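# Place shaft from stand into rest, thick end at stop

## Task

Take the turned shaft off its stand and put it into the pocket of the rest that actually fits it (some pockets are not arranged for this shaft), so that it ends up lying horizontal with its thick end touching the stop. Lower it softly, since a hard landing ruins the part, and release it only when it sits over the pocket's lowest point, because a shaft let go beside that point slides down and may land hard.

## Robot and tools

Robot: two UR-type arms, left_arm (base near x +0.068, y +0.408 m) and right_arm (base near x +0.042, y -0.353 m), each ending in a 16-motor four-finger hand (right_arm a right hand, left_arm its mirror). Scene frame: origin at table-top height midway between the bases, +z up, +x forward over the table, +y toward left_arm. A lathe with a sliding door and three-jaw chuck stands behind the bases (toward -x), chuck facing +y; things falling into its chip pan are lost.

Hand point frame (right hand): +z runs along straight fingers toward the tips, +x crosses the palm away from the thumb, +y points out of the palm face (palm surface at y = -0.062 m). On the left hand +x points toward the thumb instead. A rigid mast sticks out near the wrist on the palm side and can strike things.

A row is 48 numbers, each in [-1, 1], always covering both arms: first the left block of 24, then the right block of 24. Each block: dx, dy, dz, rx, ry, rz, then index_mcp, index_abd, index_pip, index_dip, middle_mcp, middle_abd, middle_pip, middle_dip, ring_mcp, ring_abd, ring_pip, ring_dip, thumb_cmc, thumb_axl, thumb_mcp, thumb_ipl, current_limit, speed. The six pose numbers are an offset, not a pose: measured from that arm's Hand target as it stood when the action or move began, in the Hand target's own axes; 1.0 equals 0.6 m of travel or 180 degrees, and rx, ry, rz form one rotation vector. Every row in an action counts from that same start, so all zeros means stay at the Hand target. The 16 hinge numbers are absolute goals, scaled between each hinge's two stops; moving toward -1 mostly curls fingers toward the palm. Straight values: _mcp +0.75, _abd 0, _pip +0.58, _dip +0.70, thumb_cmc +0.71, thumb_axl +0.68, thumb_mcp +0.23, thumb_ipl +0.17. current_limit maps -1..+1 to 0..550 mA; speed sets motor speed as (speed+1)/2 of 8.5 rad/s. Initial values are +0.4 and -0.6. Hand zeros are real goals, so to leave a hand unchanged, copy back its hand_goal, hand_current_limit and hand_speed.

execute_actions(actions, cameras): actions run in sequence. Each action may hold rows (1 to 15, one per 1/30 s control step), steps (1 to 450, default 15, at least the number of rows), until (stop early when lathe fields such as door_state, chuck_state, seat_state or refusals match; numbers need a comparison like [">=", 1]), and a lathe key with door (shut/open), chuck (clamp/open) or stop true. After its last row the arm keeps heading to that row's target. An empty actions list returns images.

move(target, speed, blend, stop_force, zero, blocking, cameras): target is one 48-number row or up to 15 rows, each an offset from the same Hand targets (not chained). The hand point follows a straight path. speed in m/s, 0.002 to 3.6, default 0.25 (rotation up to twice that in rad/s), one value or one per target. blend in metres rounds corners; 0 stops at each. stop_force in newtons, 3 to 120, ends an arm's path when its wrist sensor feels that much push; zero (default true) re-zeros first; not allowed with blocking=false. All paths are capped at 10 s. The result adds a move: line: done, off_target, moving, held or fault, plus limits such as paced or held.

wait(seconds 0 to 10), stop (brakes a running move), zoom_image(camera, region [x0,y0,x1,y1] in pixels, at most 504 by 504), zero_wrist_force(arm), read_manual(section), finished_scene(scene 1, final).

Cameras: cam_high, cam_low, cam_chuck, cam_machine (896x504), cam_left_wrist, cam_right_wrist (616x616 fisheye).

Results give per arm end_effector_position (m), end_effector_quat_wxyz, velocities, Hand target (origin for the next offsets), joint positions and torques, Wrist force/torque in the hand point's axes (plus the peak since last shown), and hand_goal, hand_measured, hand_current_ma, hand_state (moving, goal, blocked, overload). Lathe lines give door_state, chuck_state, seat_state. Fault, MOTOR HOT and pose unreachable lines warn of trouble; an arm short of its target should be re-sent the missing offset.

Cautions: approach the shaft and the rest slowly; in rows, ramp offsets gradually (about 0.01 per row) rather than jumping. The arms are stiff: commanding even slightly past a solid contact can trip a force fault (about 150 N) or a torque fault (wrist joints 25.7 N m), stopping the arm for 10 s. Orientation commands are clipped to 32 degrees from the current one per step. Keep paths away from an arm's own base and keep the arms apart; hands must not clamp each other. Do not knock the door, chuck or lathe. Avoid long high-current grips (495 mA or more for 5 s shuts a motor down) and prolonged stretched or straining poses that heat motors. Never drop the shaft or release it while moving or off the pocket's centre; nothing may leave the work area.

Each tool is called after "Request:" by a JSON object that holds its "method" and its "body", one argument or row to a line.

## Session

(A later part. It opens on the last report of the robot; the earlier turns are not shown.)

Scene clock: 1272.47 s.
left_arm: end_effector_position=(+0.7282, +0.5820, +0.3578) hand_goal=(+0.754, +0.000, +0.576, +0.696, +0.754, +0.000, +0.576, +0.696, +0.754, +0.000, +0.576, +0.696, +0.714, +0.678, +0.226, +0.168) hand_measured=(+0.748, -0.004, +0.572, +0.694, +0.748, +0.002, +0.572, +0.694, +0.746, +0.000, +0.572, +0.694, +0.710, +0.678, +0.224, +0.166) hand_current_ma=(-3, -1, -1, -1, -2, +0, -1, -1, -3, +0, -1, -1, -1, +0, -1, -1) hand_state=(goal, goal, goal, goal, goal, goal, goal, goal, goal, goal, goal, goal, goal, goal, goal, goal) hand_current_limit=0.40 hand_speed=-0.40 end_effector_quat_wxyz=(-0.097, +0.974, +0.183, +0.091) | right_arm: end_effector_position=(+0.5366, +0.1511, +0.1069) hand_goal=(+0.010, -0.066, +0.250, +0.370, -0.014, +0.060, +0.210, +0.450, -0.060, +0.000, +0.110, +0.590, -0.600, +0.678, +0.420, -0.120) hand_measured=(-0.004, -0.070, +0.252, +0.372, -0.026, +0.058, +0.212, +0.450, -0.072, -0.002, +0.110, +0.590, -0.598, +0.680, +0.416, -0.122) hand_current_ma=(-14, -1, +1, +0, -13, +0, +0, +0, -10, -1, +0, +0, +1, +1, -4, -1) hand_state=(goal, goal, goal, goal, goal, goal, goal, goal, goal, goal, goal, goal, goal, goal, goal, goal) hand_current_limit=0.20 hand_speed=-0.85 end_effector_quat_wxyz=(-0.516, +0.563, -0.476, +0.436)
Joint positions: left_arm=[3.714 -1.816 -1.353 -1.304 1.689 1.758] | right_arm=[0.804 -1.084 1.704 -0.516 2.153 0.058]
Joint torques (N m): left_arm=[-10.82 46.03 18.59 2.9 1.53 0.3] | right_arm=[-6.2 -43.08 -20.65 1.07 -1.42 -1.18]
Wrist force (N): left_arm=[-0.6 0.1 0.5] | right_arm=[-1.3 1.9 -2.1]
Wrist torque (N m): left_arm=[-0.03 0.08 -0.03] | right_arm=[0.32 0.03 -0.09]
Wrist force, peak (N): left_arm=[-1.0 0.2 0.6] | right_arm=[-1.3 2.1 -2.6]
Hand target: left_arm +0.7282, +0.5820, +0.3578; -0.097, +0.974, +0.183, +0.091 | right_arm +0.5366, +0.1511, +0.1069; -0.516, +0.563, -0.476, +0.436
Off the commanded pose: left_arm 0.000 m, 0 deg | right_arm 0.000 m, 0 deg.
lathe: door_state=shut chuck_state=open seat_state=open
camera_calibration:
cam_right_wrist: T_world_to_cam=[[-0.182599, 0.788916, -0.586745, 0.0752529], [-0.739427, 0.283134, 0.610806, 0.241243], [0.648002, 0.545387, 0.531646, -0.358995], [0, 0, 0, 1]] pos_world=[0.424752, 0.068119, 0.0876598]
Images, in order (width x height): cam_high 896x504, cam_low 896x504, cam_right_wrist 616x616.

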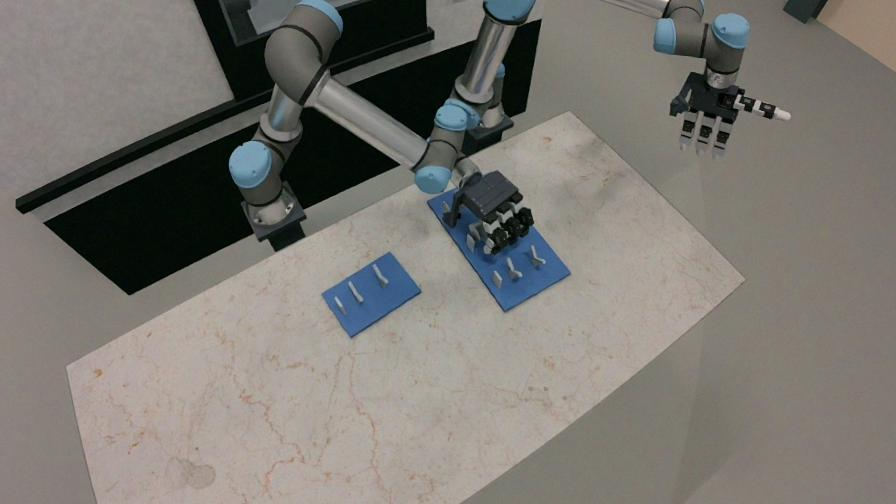

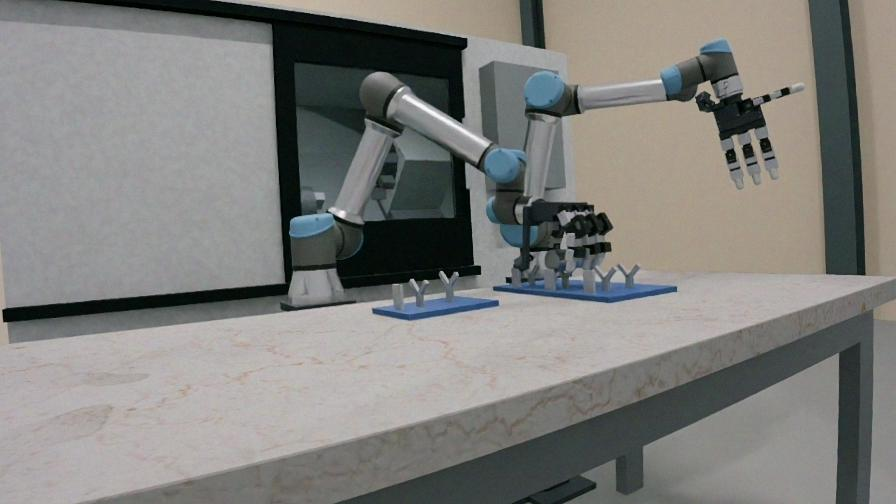

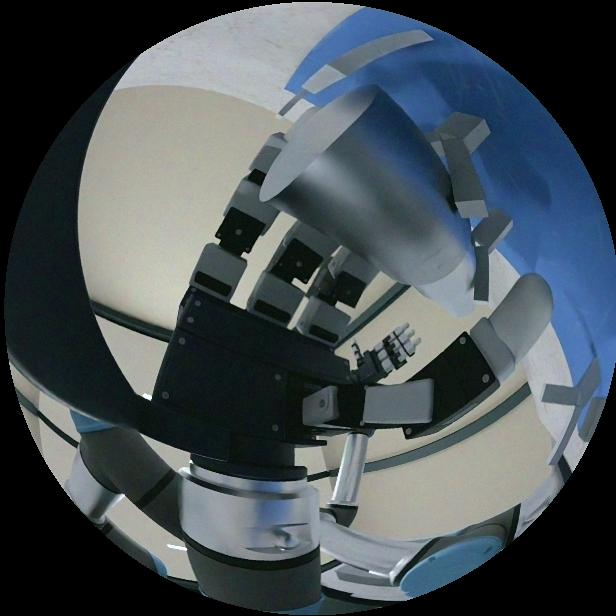

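Request:
{"method": "move", "body": {
  "target": [
    [0,0,0,0,0,0,-0.479,0,-0.3,0.043,-0.479,0,0.577,0.696,-0.479,0,-0.3,0.043,0.714,0.678,0.226,0.168,0.4,-0.4,0,-0.1992,-0.0174,0,0,0,0.01,-0.066,0.25,0.37,-0.014,0.06,0.21,0.45,-0.06,0,0.11,0.59,-0.6,0.678,0.42,-0.12,0.2,-0.85],
    [-0.4331,0.1738,0.0108,-0.0644,-0.0564,0.139,-0.479,0,-0.3,0.043,-0.479,0,0.577,0.696,-0.479,0,-0.3,0.043,0.714,0.678,0.226,0.168,0.4,-0.4,0.2868,-0.1729,-0.3185,0,0,0,0.01,-0.066,0.25,0.37,-0.014,0.06,0.21,0.45,-0.06,0,0.11,0.59,-0.6,0.678,0.42,-0.12,0.2,-0.85]
  ],
  "speed": [0.08, 0.2],
  "blend": 0.02,
  "cameras": ["cam_high","cam_low","cam_left_wrist"]
}}

Request:
{"method": "zoom_image", "body": {
  "camera": "cam_high",
  "region": [425, 185, 545, 275]
}}

Request:
{"method": "zoom_image", "body": {
  "camera": "cam_low",
  "region": [495, 235, 615, 305]
}}

Scene clock: 1375.23 s.
left_arm: end_effector_position=(+0.5301, +0.4001, +0.2801) hand_goal=(-0.478, +0.000, -0.300, +0.044, -0.478, +0.000, +0.578, +0.696, -0.478, +0.000, -0.300, +0.044, +0.714, +0.678, +0.226, +0.168) hand_measured=(-0.460, -0.002, -0.294, +0.046, -0.460, +0.002, +0.578, +0.694, -0.460, +0.000, -0.294, +0.046, +0.712, +0.678, +0.224, +0.166) hand_current_ma=(+15, -1, +2, +1, +14, +0, +0, +0, +16, +0, +2, +0, +0, +0, -1, -1) hand_state=(goal, goal, goal, goal, goal, goal, goal, goal, goal, goal, goal, goal, goal, goal, goal, goal) hand_current_limit=0.40 hand_speed=-0.40 end_effector_quat_wxyz=(+0.000, +0.999, -0.034, +0.000) | right_arm: end_effector_position=(+0.3864, -0.0489, +0.2266) hand_goal=(+0.010, -0.066, +0.250, +0.370, -0.014, +0.060, +0.210, +0.450, -0.060, +0.000, +0.110, +0.590, -0.600, +0.678, +0.420, -0.120) hand_measured=(-0.004, -0.068, +0.252, +0.372, -0.026, +0.058, +0.212, +0.450, -0.070, -0.002, +0.110, +0.590, -0.598, +0.680, +0.416, -0.122) hand_current_ma=(-13, -1, +1, +0, -12, +0, +0, +0, -9, -1, +0, +0, +1, +1, -3, -1) hand_state=(goal, goal, goal, goal, goal, goal, goal, goal, goal, goal, goal, goal, goal, goal, goal, goal) hand_current_limit=0.20 hand_speed=-0.85 end_effector_quat_wxyz=(-0.516, +0.563, -0.476, +0.436)
Joint positions: left_arm=[3.642 -1.447 -1.885 -1.38 1.572 2.111] | right_arm=[0.633 -1.843 2.212 -0.275 1.982 0.038]
Joint torques (N m): left_arm=[-13.25 28.36 13.03 1.03 -2.03 1.1] | right_arm=[-7.08 -21.96 -12.82 1.45 -1.61 -1.43]
Wrist force (N): left_arm=[-0.4 -0.2 0.6] | right_arm=[-1.3 1.8 -2.3]
Wrist torque (N m): left_arm=[0.10 0.00 -0.06] | right_arm=[0.30 0.05 -0.08]
Wrist force, peak (N): left_arm=[-0.9 0.9 1.0] | right_arm=[-0.8 2.1 -2.8]
Hand target: left_arm +0.5300, +0.4000, +0.2801; +0.000, +0.999, -0.034, +0.000 | right_arm +0.3863, -0.0489, +0.2266; -0.516, +0.563, -0.476, +0.436
Off the commanded pose: left_arm 0.000 m, 0 deg | right_arm 0.000 m, 0 deg.
lathe: door_state=shut chuck_state=open seat_state=open
move: done; blend cut to 0 m at target 1
camera_calibration:
cam_left_wrist: T_world_to_cam=[[-0.68882, 0.724846, -0.011203, 0.0527628], [0.465216, 0.45384, 0.760002, -0.690917], [0.555969, 0.518293, -0.649824, -0.197417], [0, 0, 0, 1]] pos_world=[0.467528, 0.377641, 0.397403]
Images, in order (width x height): cam_high 896x504, cam_low 896x504, cam_left_wrist 616x616.

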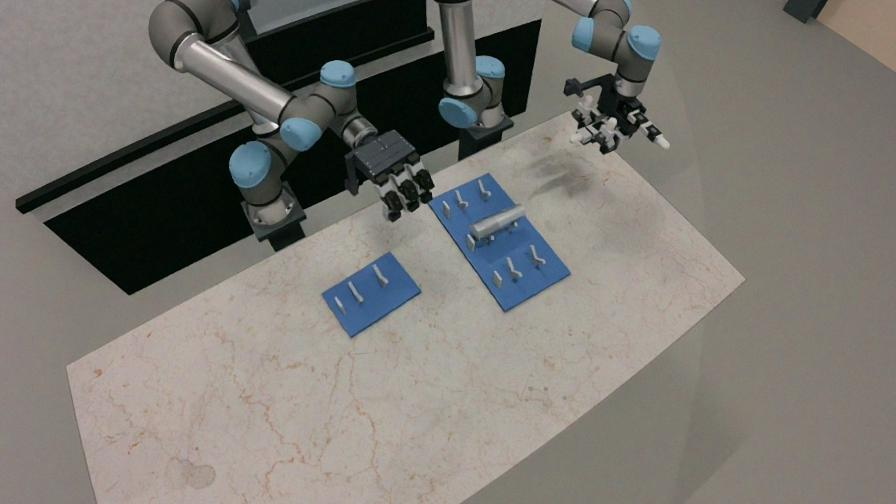

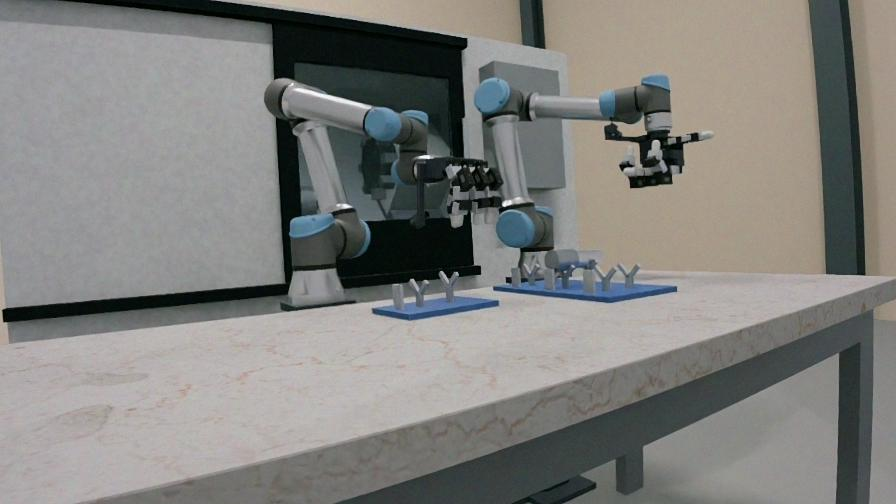

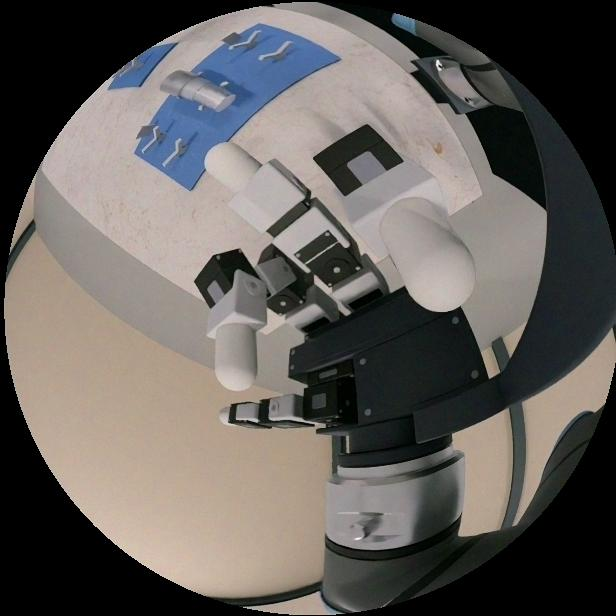

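Scaled by 4.200 from the camera's 896x504 image, which has a finer 1280x720 frame.

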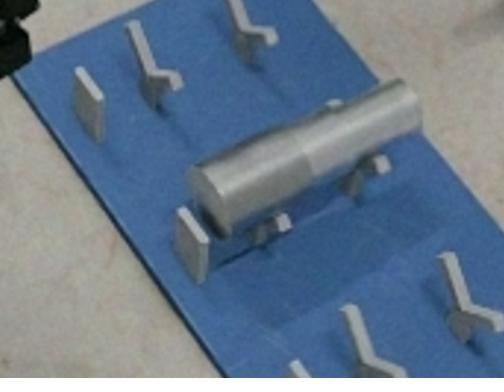

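Scaled by 4.200 from the camera's 896x504 image, which has a finer 1280x720 frame.

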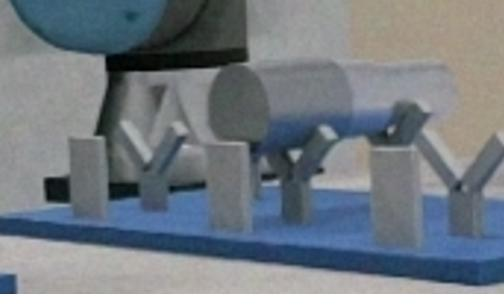

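Request:
{"method": "zoom_image", "body": {
  "camera": "cam_high",
  "region": [550, 60, 680, 170]
}}

Request:
{"method": "zoom_image", "body": {
  "camera": "cam_low",
  "region": [600, 110, 720, 200]
}}

Scaled by 3.877 from the camera's 896x504 image, which has a finer 1280x720 frame.

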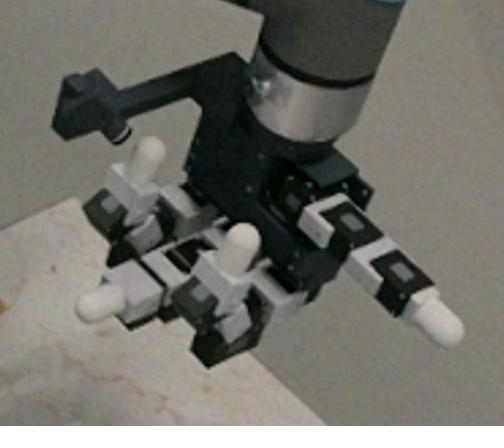

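Scaled by 4.200 from the camera's 896x504 image, which has a finer 1280x720 frame.

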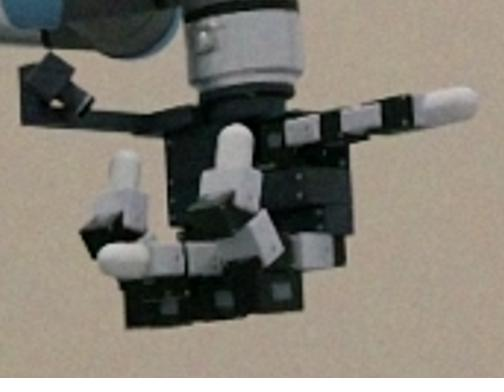

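Request:
{"method": "move", "body": {
  "target": [
    [0.003,0.1167,0.2,0,0,0,-0.478,0,-0.3,0.044,-0.478,0,0.578,0.696,-0.478,0,-0.3,0.044,0.714,0.678,0.226,0.168,0.5,-0.4,0,0,0,0,0,0,0.01,-0.066,0.25,0.37,-0.014,0.06,0.21,0.45,-0.06,0,0.11,0.59,-0.6,0.678,0.42,-0.12,0.2,-0.85],
    [0.0047,0.1417,0.3608,0,0,0,-0.478,0,-0.3,0.044,-0.478,0,0.578,0.696,-0.478,0,-0.3,0.044,0.714,0.678,0.226,0.168,0.5,-0.4,0,0,0,0,0,0,0.01,-0.066,0.25,0.37,-0.014,0.06,0.21,0.45,-0.06,0,0.11,0.59,-0.6,0.678,0.42,-0.12,0.2,-0.85]
  ],
  "speed": [0.15, 0.08],
  "blend": 0.02,
  "cameras": ["cam_high","cam_low","cam_left_wrist","cam_chuck"]
}}

Request:
{"method": "zoom_image", "body": {
  "camera": "cam_high",
  "region": [445, 165, 565, 255]
}}

Request:
{"method": "zoom_image", "body": {
  "camera": "cam_low",
  "region": [530, 215, 650, 305]
}}

Request:
{"method": "zoom_image", "body": {
  "camera": "cam_left_wrist",
  "region": [60, 0, 400, 340]
}}

Scene clock: 1477.17 s.
left_arm: end_effector_position=(+0.5269, +0.3151, +0.0637) hand_goal=(-0.478, +0.000, -0.300, +0.044, -0.478, +0.000, +0.578, +0.696, -0.478, +0.000, -0.300, +0.044, +0.714, +0.678, +0.226, +0.168) hand_measured=(-0.460, -0.002, -0.294, +0.046, -0.460, +0.002, +0.578, +0.694, -0.460, +0.000, -0.294, +0.046, +0.712, +0.678, +0.224, +0.166) hand_current_ma=(+15, +0, +2, +1, +14, +0, +0, +0, +16, +0, +2, +0, +0, +0, -1, -1) hand_state=(goal, goal, goal, goal, goal, goal, goal, goal, goal, goal, goal, goal, goal, goal, goal, goal) hand_current_limit=0.50 hand_speed=-0.40 end_effector_quat_wxyz=(+0.000, +0.999, -0.034, +0.000) | right_arm: end_effector_position=(+0.3863, -0.0489, +0.2266) hand_goal=(+0.010, -0.066, +0.250, +0.370, -0.014, +0.060, +0.210, +0.450, -0.060, +0.000, +0.110, +0.590, -0.600, +0.678, +0.420, -0.120) hand_measured=(-0.004, -0.068, +0.252, +0.372, -0.026, +0.058, +0.212, +0.450, -0.070, -0.002, +0.110, +0.590, -0.598, +0.680, +0.416, -0.122) hand_current_ma=(-13, -1, +1, +0, -12, +0, +0, +0, -9, -1, +0, +0, +1, +1, -3, -1) hand_state=(goal, goal, goal, goal, goal, goal, goal, goal, goal, goal, goal, goal, goal, goal, goal, goal) hand_current_limit=0.20 hand_speed=-0.85 end_effector_quat_wxyz=(-0.516, +0.563, -0.476, +0.436)
Joint positions: left_arm=[3.46 -1.709 -2.266 -0.739 1.571 1.929] | right_arm=[0.632 -1.843 2.212 -0.275 1.982 0.038]
Joint torques (N m): left_arm=[-13.79 17.08 7.2 4.1 -2.06 -1.46] | right_arm=[-7.19 -22.28 -12.28 1.38 -1.54 -1.19]
Wrist force (N): left_arm=[-0.5 0.1 0.6] | right_arm=[-1.3 1.9 -2.2]
Wrist torque (N m): left_arm=[0.13 0.01 0.02] | right_arm=[0.30 0.04 -0.07]
Wrist force, peak (N): left_arm=[-0.8 -0.3 1.1] | right_arm=[-1.5 2.1 -2.5]
Hand target: left_arm +0.5270, +0.3151, +0.0636; +0.000, +0.999, -0.034, +0.000 | right_arm +0.3863, -0.0489, +0.2266; -0.516, +0.563, -0.476, +0.436
Off the commanded pose: left_arm 0.000 m, 0 deg | right_arm 0.000 m, 0 deg.
lathe: door_state=shut chuck_state=open seat_state=open
move: done
camera_calibration:
cam_left_wrist: T_world_to_cam=[[-0.688748, 0.724914, -0.0111962, 0.109688], [0.46529, 0.453814, 0.759972, -0.486501], [0.555996, 0.51822, -0.649859, -0.292298], [0, 0, 0, 1]] pos_world=[0.464428, 0.292741, 0.181003]
Images, in order (width x height): cam_high 896x504, cam_low 896x504, cam_chuck 896x504, cam_left_wrist 616x616.

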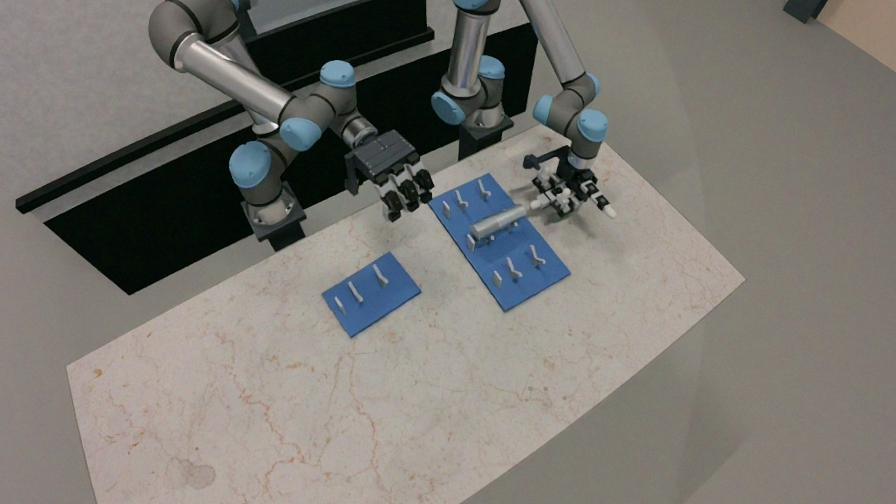

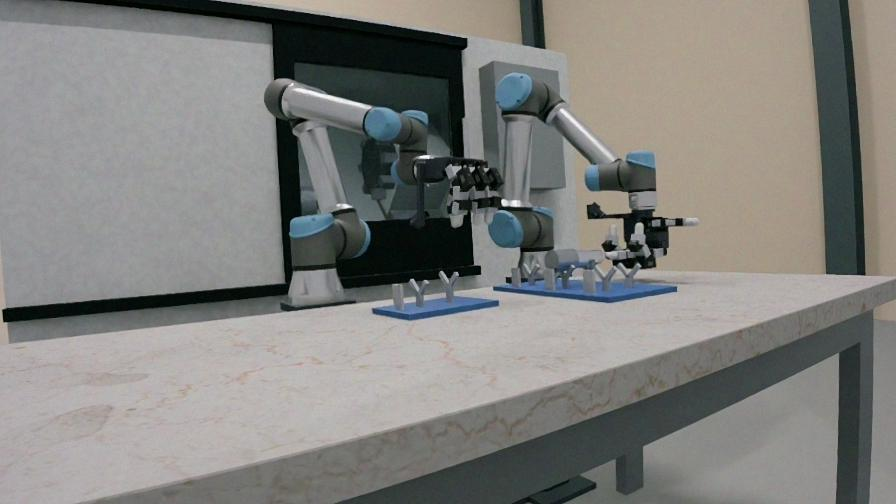

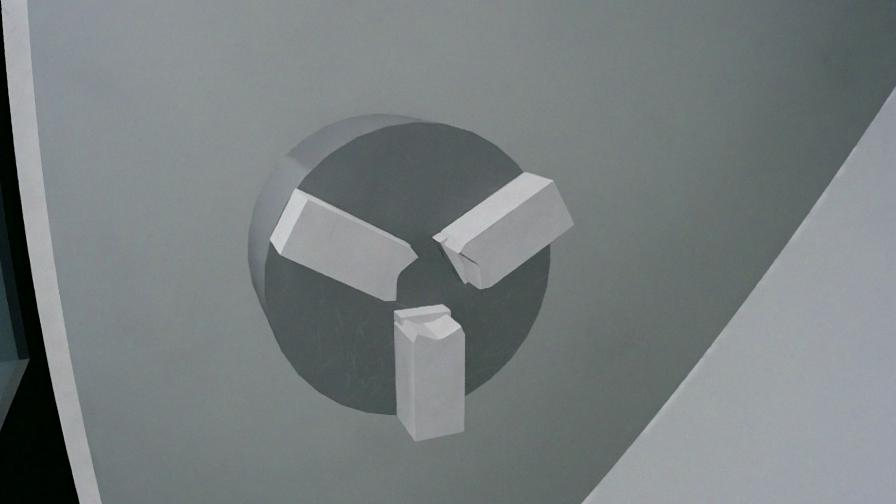

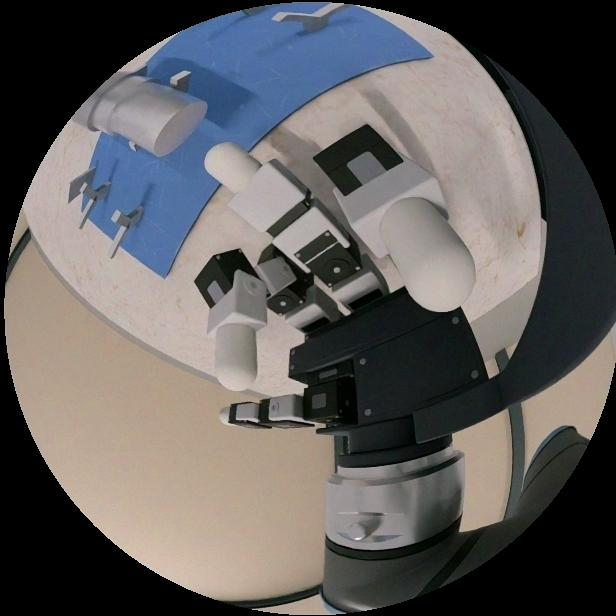

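Scaled by 4.200 from the camera's 896x504 image, which has a finer 1280x720 frame.

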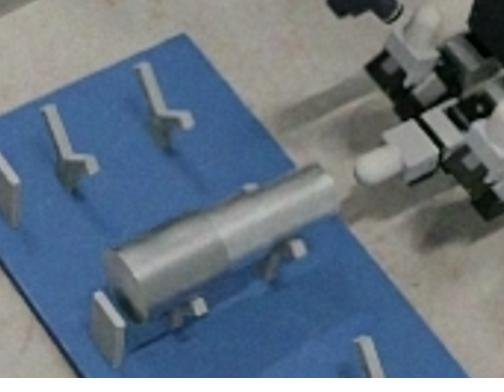

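Scaled by 4.200 from the camera's 896x504 image, which has a finer 1280x720 frame.

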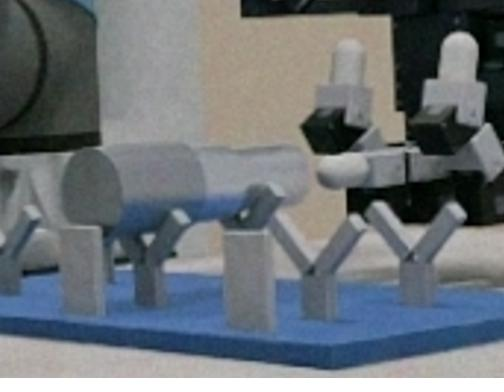

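Scaled by 1.482 from the camera's 616x616 image, which has a finer 880x880 frame.

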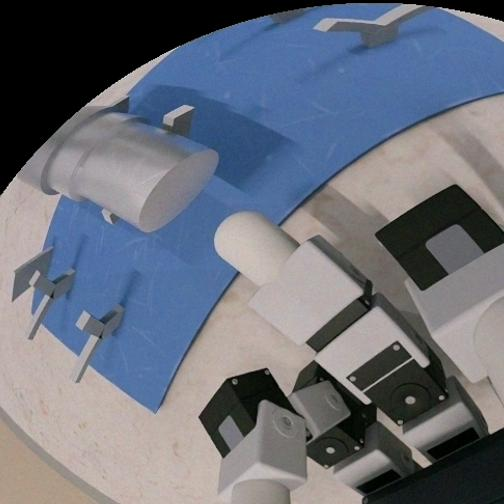

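Request:
{"method": "move", "body": {
  "target": [
    [0,0,0.0067,0,0,0,-0.478,0,-0.3,0.044,-0.478,0,0.578,0.696,-0.478,0,-0.3,0.044,0.714,0.678,0.226,0.168,0.5,-0.4,0,0,0,0,0,0,0.01,-0.066,0.25,0.37,-0.014,0.06,0.21,0.45,-0.06,0,0.11,0.59,-0.6,0.678,0.42,-0.12,0.2,-0.85],
    [0,0.07,0.0067,0,0,0,-0.478,0,-0.3,0.044,-0.478,0,0.578,0.696,-0.478,0,-0.3,0.044,0.714,0.678,0.226,0.168,0.5,-0.4,0,0,0,0,0,0,0.01,-0.066,0.25,0.37,-0.014,0.06,0.21,0.45,-0.06,0,0.11,0.59,-0.6,0.678,0.42,-0.12,0.2,-0.85]
  ],
  "speed": [0.02, 0.012],
  "stop_force": 8,
  "cameras": ["cam_high","cam_low","cam_left_wrist"]
}}

Request:
{"method": "zoom_image", "body": {
  "camera": "cam_high",
  "region": [445, 165, 565, 255]
}}

Request:
{"method": "zoom_image", "body": {
  "camera": "cam_low",
  "region": [530, 215, 650, 305]
}}

Request:
{"method": "zoom_image", "body": {
  "camera": "cam_left_wrist",
  "region": [60, 0, 400, 340]
}}

Scene clock: 1507.23 s.
left_arm: end_effector_position=(+0.5246, +0.2810, +0.0596) hand_goal=(-0.478, +0.000, -0.300, +0.044, -0.478, +0.000, +0.578, +0.696, -0.478, +0.000, -0.300, +0.044, +0.714, +0.678, +0.226, +0.168) hand_measured=(-0.460, -0.002, -0.294, +0.046, -0.460, +0.002, +0.578, +0.694, -0.460, +0.000, -0.294, +0.046, +0.712, +0.678, +0.224, +0.166) hand_current_ma=(+15, +0, +2, +1, +14, +0, +0, +0, +16, +0, +2, +0, +0, +0, -1, -1) hand_state=(goal, goal, goal, goal, goal, goal, goal, goal, goal, goal, goal, goal, goal, goal, goal, goal) hand_current_limit=0.50 hand_speed=-0.40 end_effector_quat_wxyz=(+0.000, +0.999, -0.034, +0.000) | right_arm: end_effector_position=(+0.3863, -0.0489, +0.2266) hand_goal=(+0.010, -0.066, +0.250, +0.370, -0.014, +0.060, +0.210, +0.450, -0.060, +0.000, +0.110, +0.590, -0.600, +0.678, +0.420, -0.120) hand_measured=(-0.004, -0.068, +0.252, +0.372, -0.026, +0.058, +0.212, +0.450, -0.070, -0.002, +0.110, +0.590, -0.598, +0.680, +0.416, -0.122) hand_current_ma=(-13, -1, +1, +0, -12, +0, +0, +0, -9, -1, +0, +0, +1, +1, -3, -1) hand_state=(goal, goal, goal, goal, goal, goal, goal, goal, goal, goal, goal, goal, goal, goal, goal, goal) hand_current_limit=0.20 hand_speed=-0.85 end_effector_quat_wxyz=(-0.516, +0.563, -0.476, +0.436)
Joint positions: left_arm=[3.383 -1.717 -2.271 -0.725 1.571 1.852] | right_arm=[0.632 -1.843 2.212 -0.275 1.982 0.038]
Joint torques (N m): left_arm=[13.13 26.67 8.26 1.74 -2.4 1.34] | right_arm=[-6.87 -23.13 -13.8 1.11 -1.58 0.81]
Wrist force (N): left_arm=[-0.5 -6.9 0.7] | right_arm=[-1.5 1.9 -2.3]
Wrist torque (N m): left_arm=[-0.07 0.01 0.10] | right_arm=[0.32 0.06 -0.08]
Wrist force, peak (N): left_arm=[-0.3 -15.2 0.4] | right_arm=[-1.6 2.1 -2.3]
Hand target: left_arm +0.5246, +0.2810, +0.0596; +0.000, +0.999, -0.034, +0.000 (not the last commanded pose) | right_arm +0.3863, -0.0489, +0.2266; -0.516, +0.563, -0.476, +0.436
Off the commanded pose: left_arm 0.008 m, 0 deg | right_arm 0.000 m, 0 deg.
lathe: door_state=shut chuck_state=open seat_state=open
move: contact (left_arm); path passed 1 of 2 targets
camera_calibration:
cam_left_wrist: T_world_to_cam=[[-0.688748, 0.724914, -0.0111961, 0.132778], [0.46529, 0.453814, 0.759972, -0.46684], [0.555996, 0.51822, -0.649859, -0.276012], [0, 0, 0, 1]] pos_world=[0.462128, 0.258641, 0.176903]
Images, in order (width x height): cam_high 896x504, cam_low 896x504, cam_left_wrist 616x616.

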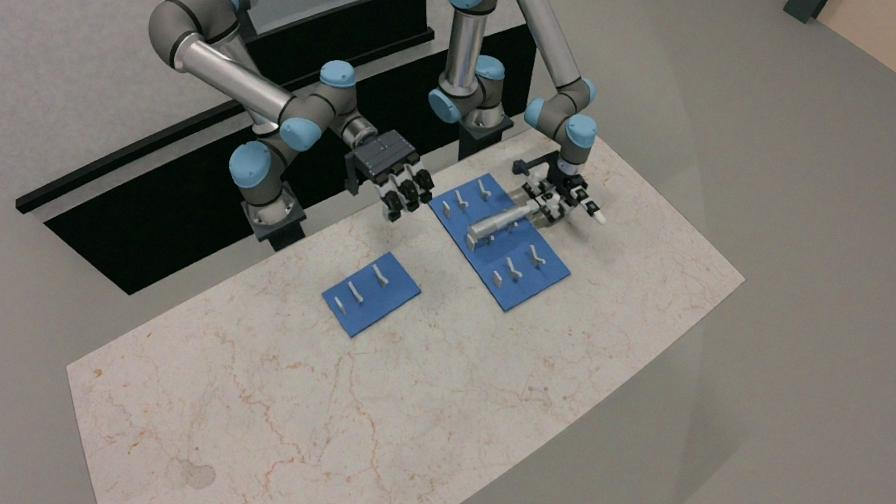

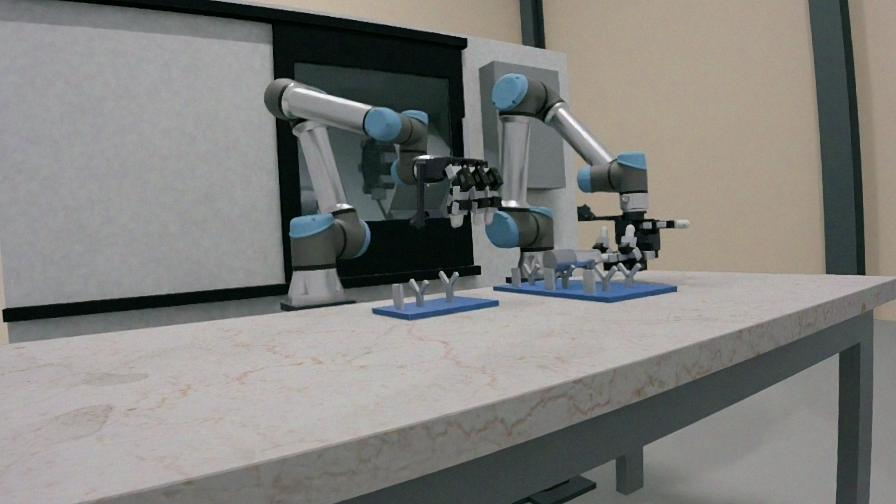

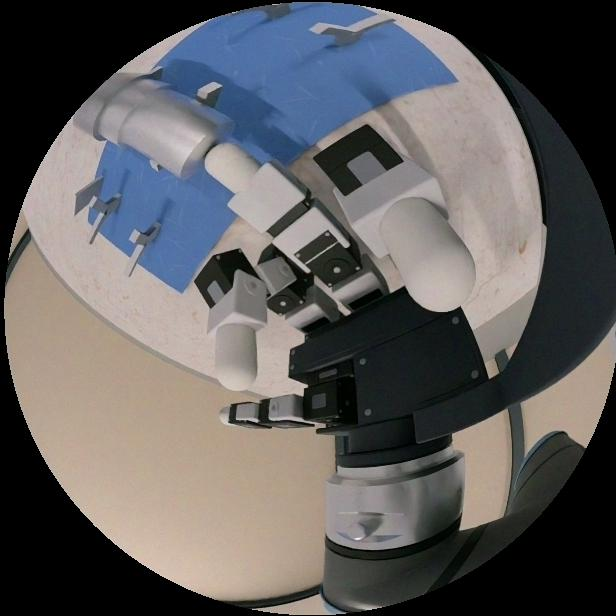

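Scaled by 4.200 from the camera's 896x504 image, which has a finer 1280x720 frame.

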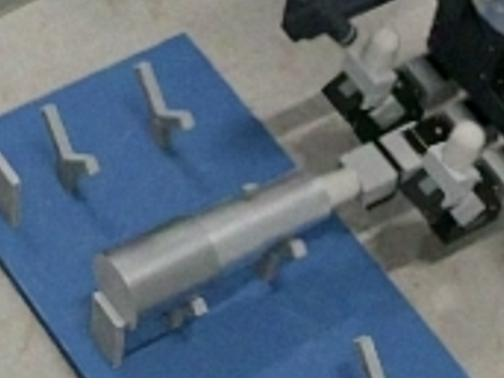

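Scaled by 4.200 from the camera's 896x504 image, which has a finer 1280x720 frame.

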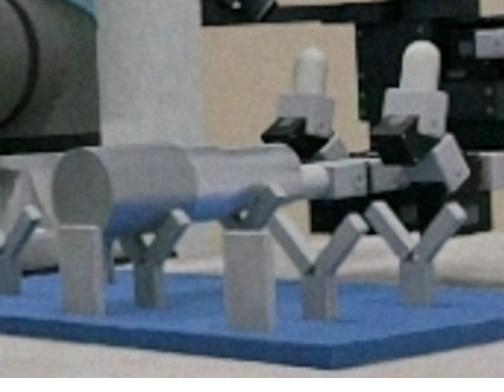

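Scaled by 1.482 from the camera's 616x616 image, which has a finer 880x880 frame.

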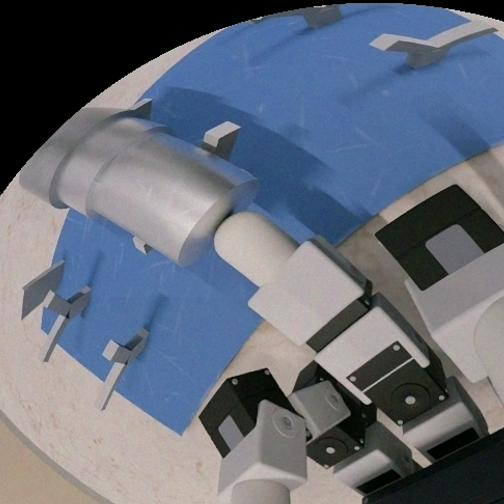

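Request:
{"method": "zoom_image", "body": {
  "camera": "cam_low",
  "region": [535, 235, 615, 280]
}}

Request:
{"method": "zoom_image", "body": {
  "camera": "cam_high",
  "region": [460, 195, 540, 255]
}}

Request:
{"method": "zoom_image", "body": {
  "camera": "cam_left_wrist",
  "region": [60, 60, 260, 200]
}}

Scaled by 6.300 from the camera's 896x504 image, which has a finer 1280x720 frame.

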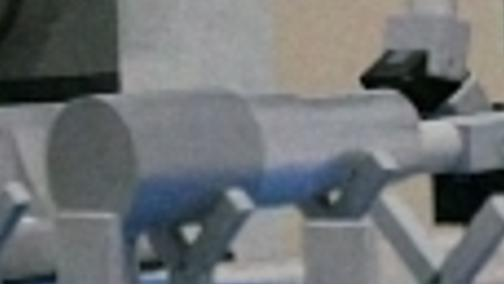

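Scaled by 6.300 from the camera's 896x504 image, which has a finer 1280x720 frame.

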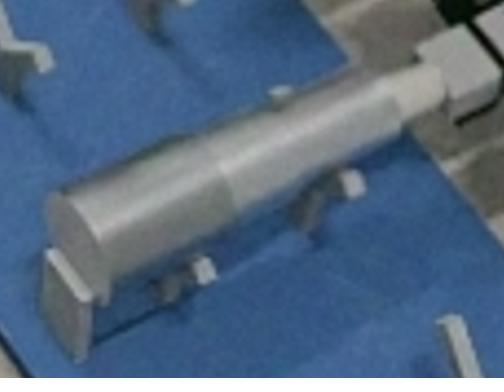

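Scaled by 2.520 from the camera's 616x616 image, which has a finer 880x880 frame.

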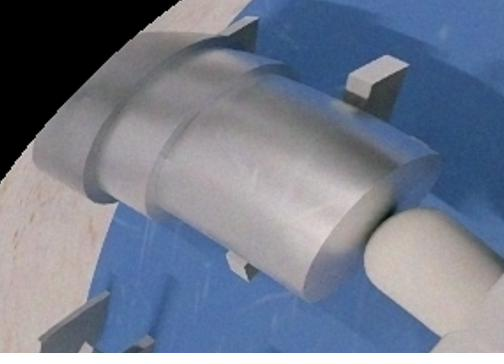

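Request:
{"method": "move", "body": {
  "target": [0,-0.004,0,0,0,0,-0.478,0,-0.3,0.044,-0.478,0,0.578,0.696,-0.478,0,-0.3,0.044,0.714,0.678,0.226,0.168,0.5,-0.4,0,0,0,0,0,0,0.01,-0.066,0.25,0.37,-0.014,0.06,0.21,0.45,-0.06,0,0.11,0.59,-0.6,0.678,0.42,-0.12,0.2,-0.85],
  "speed": 0.002,
  "cameras": ["cam_high","cam_low","cam_left_wrist"]
}}

Request:
{"method": "zoom_image", "body": {
  "camera": "cam_low",
  "region": [535, 235, 615, 280]
}}

Request:
{"method": "zoom_image", "body": {
  "camera": "cam_high",
  "region": [460, 195, 540, 255]
}}

Request:
{"method": "zoom_image", "body": {
  "camera": "cam_left_wrist",
  "region": [60, 60, 260, 200]
}}

Scene clock: 1559.63 s.
left_arm: end_effector_position=(+0.5248, +0.2834, +0.0596) hand_goal=(-0.478, +0.000, -0.300, +0.044, -0.478, +0.000, +0.578, +0.696, -0.478, +0.000, -0.300, +0.044, +0.714, +0.678, +0.226, +0.168) hand_measured=(-0.460, -0.002, -0.294, +0.046, -0.460, +0.002, +0.578, +0.694, -0.460, +0.000, -0.294, +0.046, +0.712, +0.678, +0.224, +0.166) hand_current_ma=(+15, +0, +2, +1, +14, +0, +0, +0, +16, +0, +2, +0, +0, +0, -1, -1) hand_state=(goal, goal, goal, goal, goal, goal, goal, goal, goal, goal, goal, goal, goal, goal, goal, goal) hand_current_limit=0.50 hand_speed=-0.40 end_effector_quat_wxyz=(+0.000, +0.999, -0.034, +0.000) | right_arm: end_effector_position=(+0.3863, -0.0489, +0.2266) hand_goal=(+0.010, -0.066, +0.250, +0.370, -0.014, +0.060, +0.210, +0.450, -0.060, +0.000, +0.110, +0.590, -0.600, +0.678, +0.420, -0.120) hand_measured=(-0.004, -0.068, +0.252, +0.372, -0.026, +0.058, +0.212, +0.450, -0.070, -0.002, +0.110, +0.590, -0.598, +0.680, +0.416, -0.122) hand_current_ma=(-13, -1, +1, +0, -12, +0, +0, +0, -9, -1, +0, +0, +1, +1, -3, -1) hand_state=(goal, goal, goal, goal, goal, goal, goal, goal, goal, goal, goal, goal, goal, goal, goal, goal) hand_current_limit=0.20 hand_speed=-0.85 end_effector_quat_wxyz=(-0.516, +0.563, -0.476, +0.436)
Joint positions: left_arm=[3.389 -1.717 -2.271 -0.725 1.571 1.857] | right_arm=[0.632 -1.843 2.212 -0.275 1.982 0.038]
Joint torques (N m): left_arm=[15.73 34.28 7.84 3.03 -1.69 1.67] | right_arm=[-3.37 -22.52 -14.29 0.54 -1.39 1.19]
Wrist force (N): left_arm=[-0.2 -0.2 0.8] | right_arm=[-1.5 1.9 -2.1]
Wrist torque (N m): left_arm=[0.06 -0.03 -0.05] | right_arm=[0.32 0.07 -0.08]
Wrist force, peak (N): left_arm=[-0.6 -7.4 0.5] | right_arm=[-1.4 2.1 -2.5]
Hand target: left_arm +0.5248, +0.2834, +0.0596; +0.000, +0.999, -0.034, +0.000 | right_arm +0.3863, -0.0489, +0.2266; -0.516, +0.563, -0.476, +0.436
Off the commanded pose: left_arm 0.000 m, 0 deg | right_arm 0.000 m, 0 deg.
lathe: door_state=shut chuck_state=open seat_state=open
move: done
camera_calibration:
cam_left_wrist: T_world_to_cam=[[-0.688708, 0.724952, -0.0112408, 0.131228], [0.465266, 0.453789, 0.760002, -0.467964], [0.556066, 0.51819, -0.649823, -0.277346], [0, 0, 0, 1]] pos_world=[0.462328, 0.260941, 0.176903]
Images, in order (width x height): cam_high 896x504, cam_low 896x504, cam_left_wrist 616x616.

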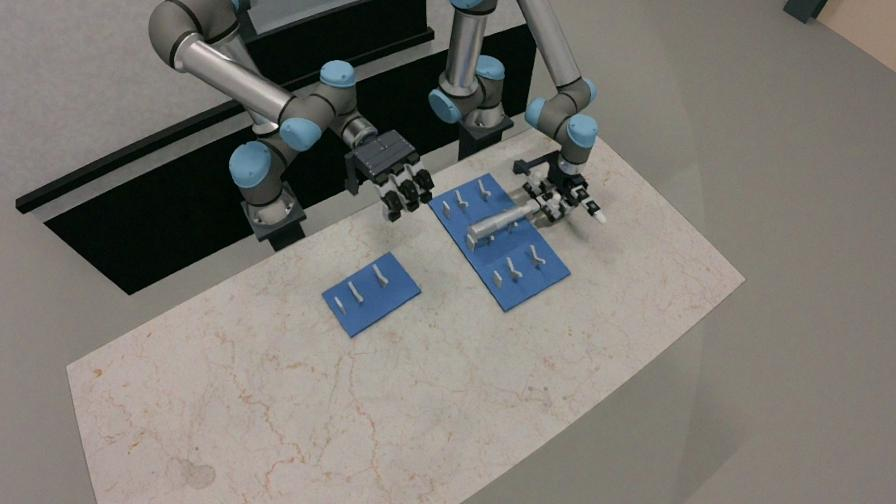

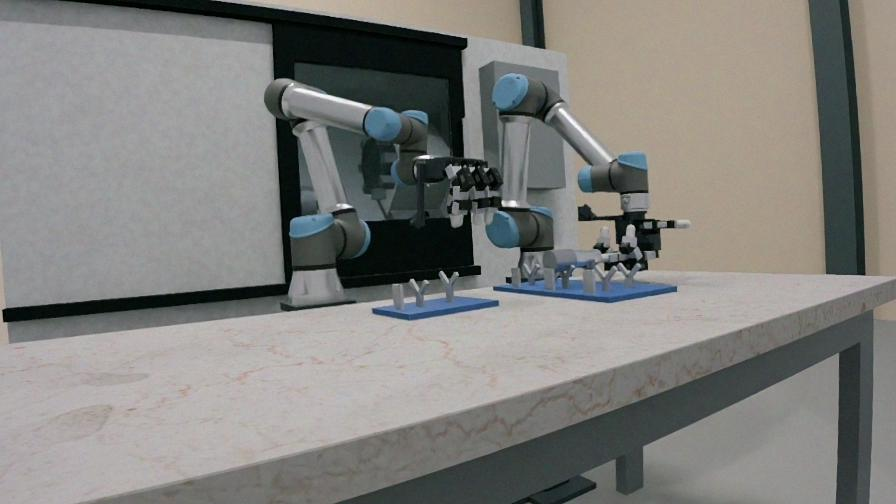

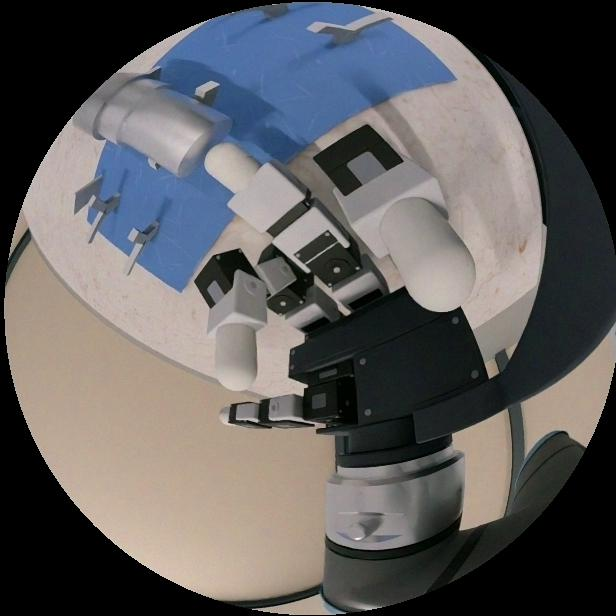

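Scaled by 6.300 from the camera's 896x504 image, which has a finer 1280x720 frame.

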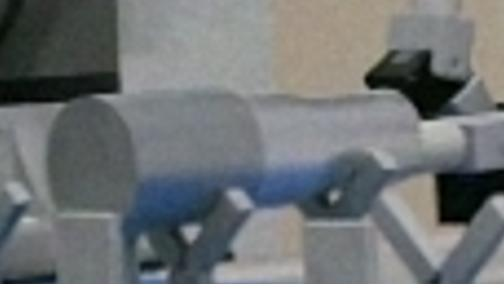

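Scaled by 6.300 from the camera's 896x504 image, which has a finer 1280x720 frame.

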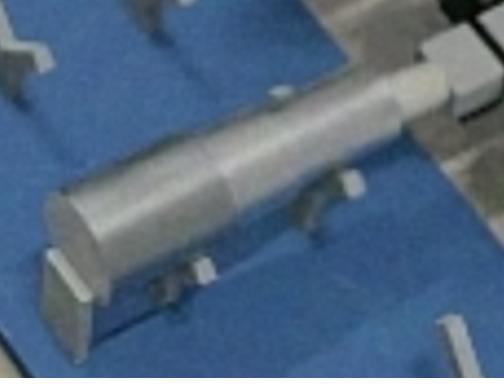

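Scaled by 2.520 from the camera's 616x616 image, which has a finer 880x880 frame.

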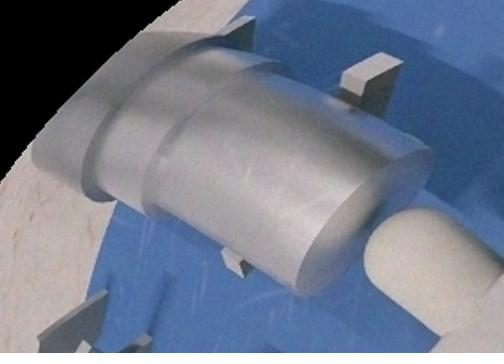

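Request:
{"method": "zoom_image", "body": {
  "camera": "cam_low",
  "region": [495, 235, 615, 305]
}}

Request:
{"method": "zoom_image", "body": {
  "camera": "cam_high",
  "region": [425, 185, 545, 275]
}}

Request:
{"method": "zoom_image", "body": {
  "camera": "cam_low",
  "region": [565, 240, 605, 280]
}}

Scaled by 4.200 from the camera's 896x504 image, which has a finer 1280x720 frame.

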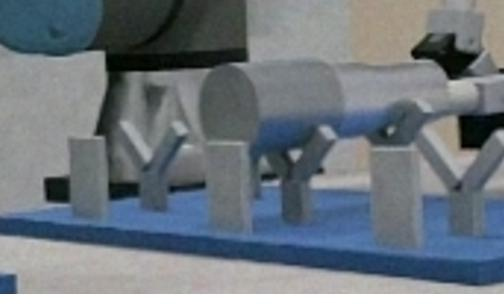

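Scaled by 4.200 from the camera's 896x504 image, which has a finer 1280x720 frame.

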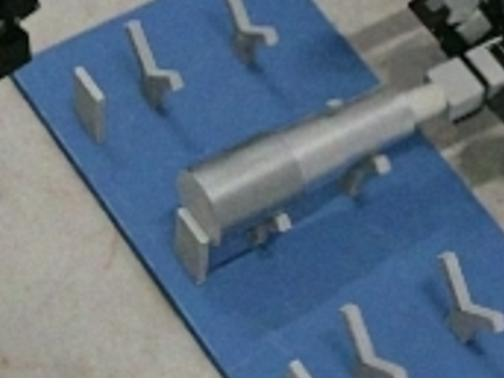

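Scaled by 12.600 from the camera's 896x504 image, which has a finer 1280x720 frame.

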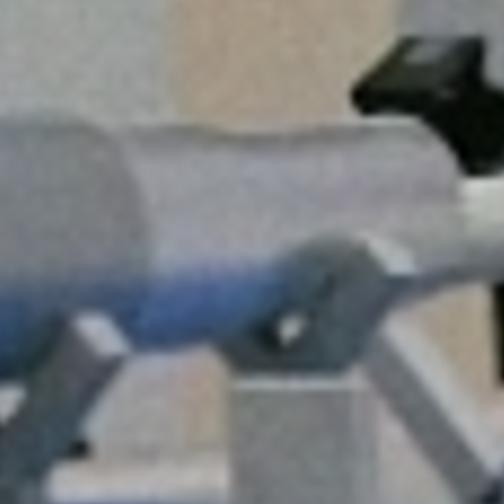

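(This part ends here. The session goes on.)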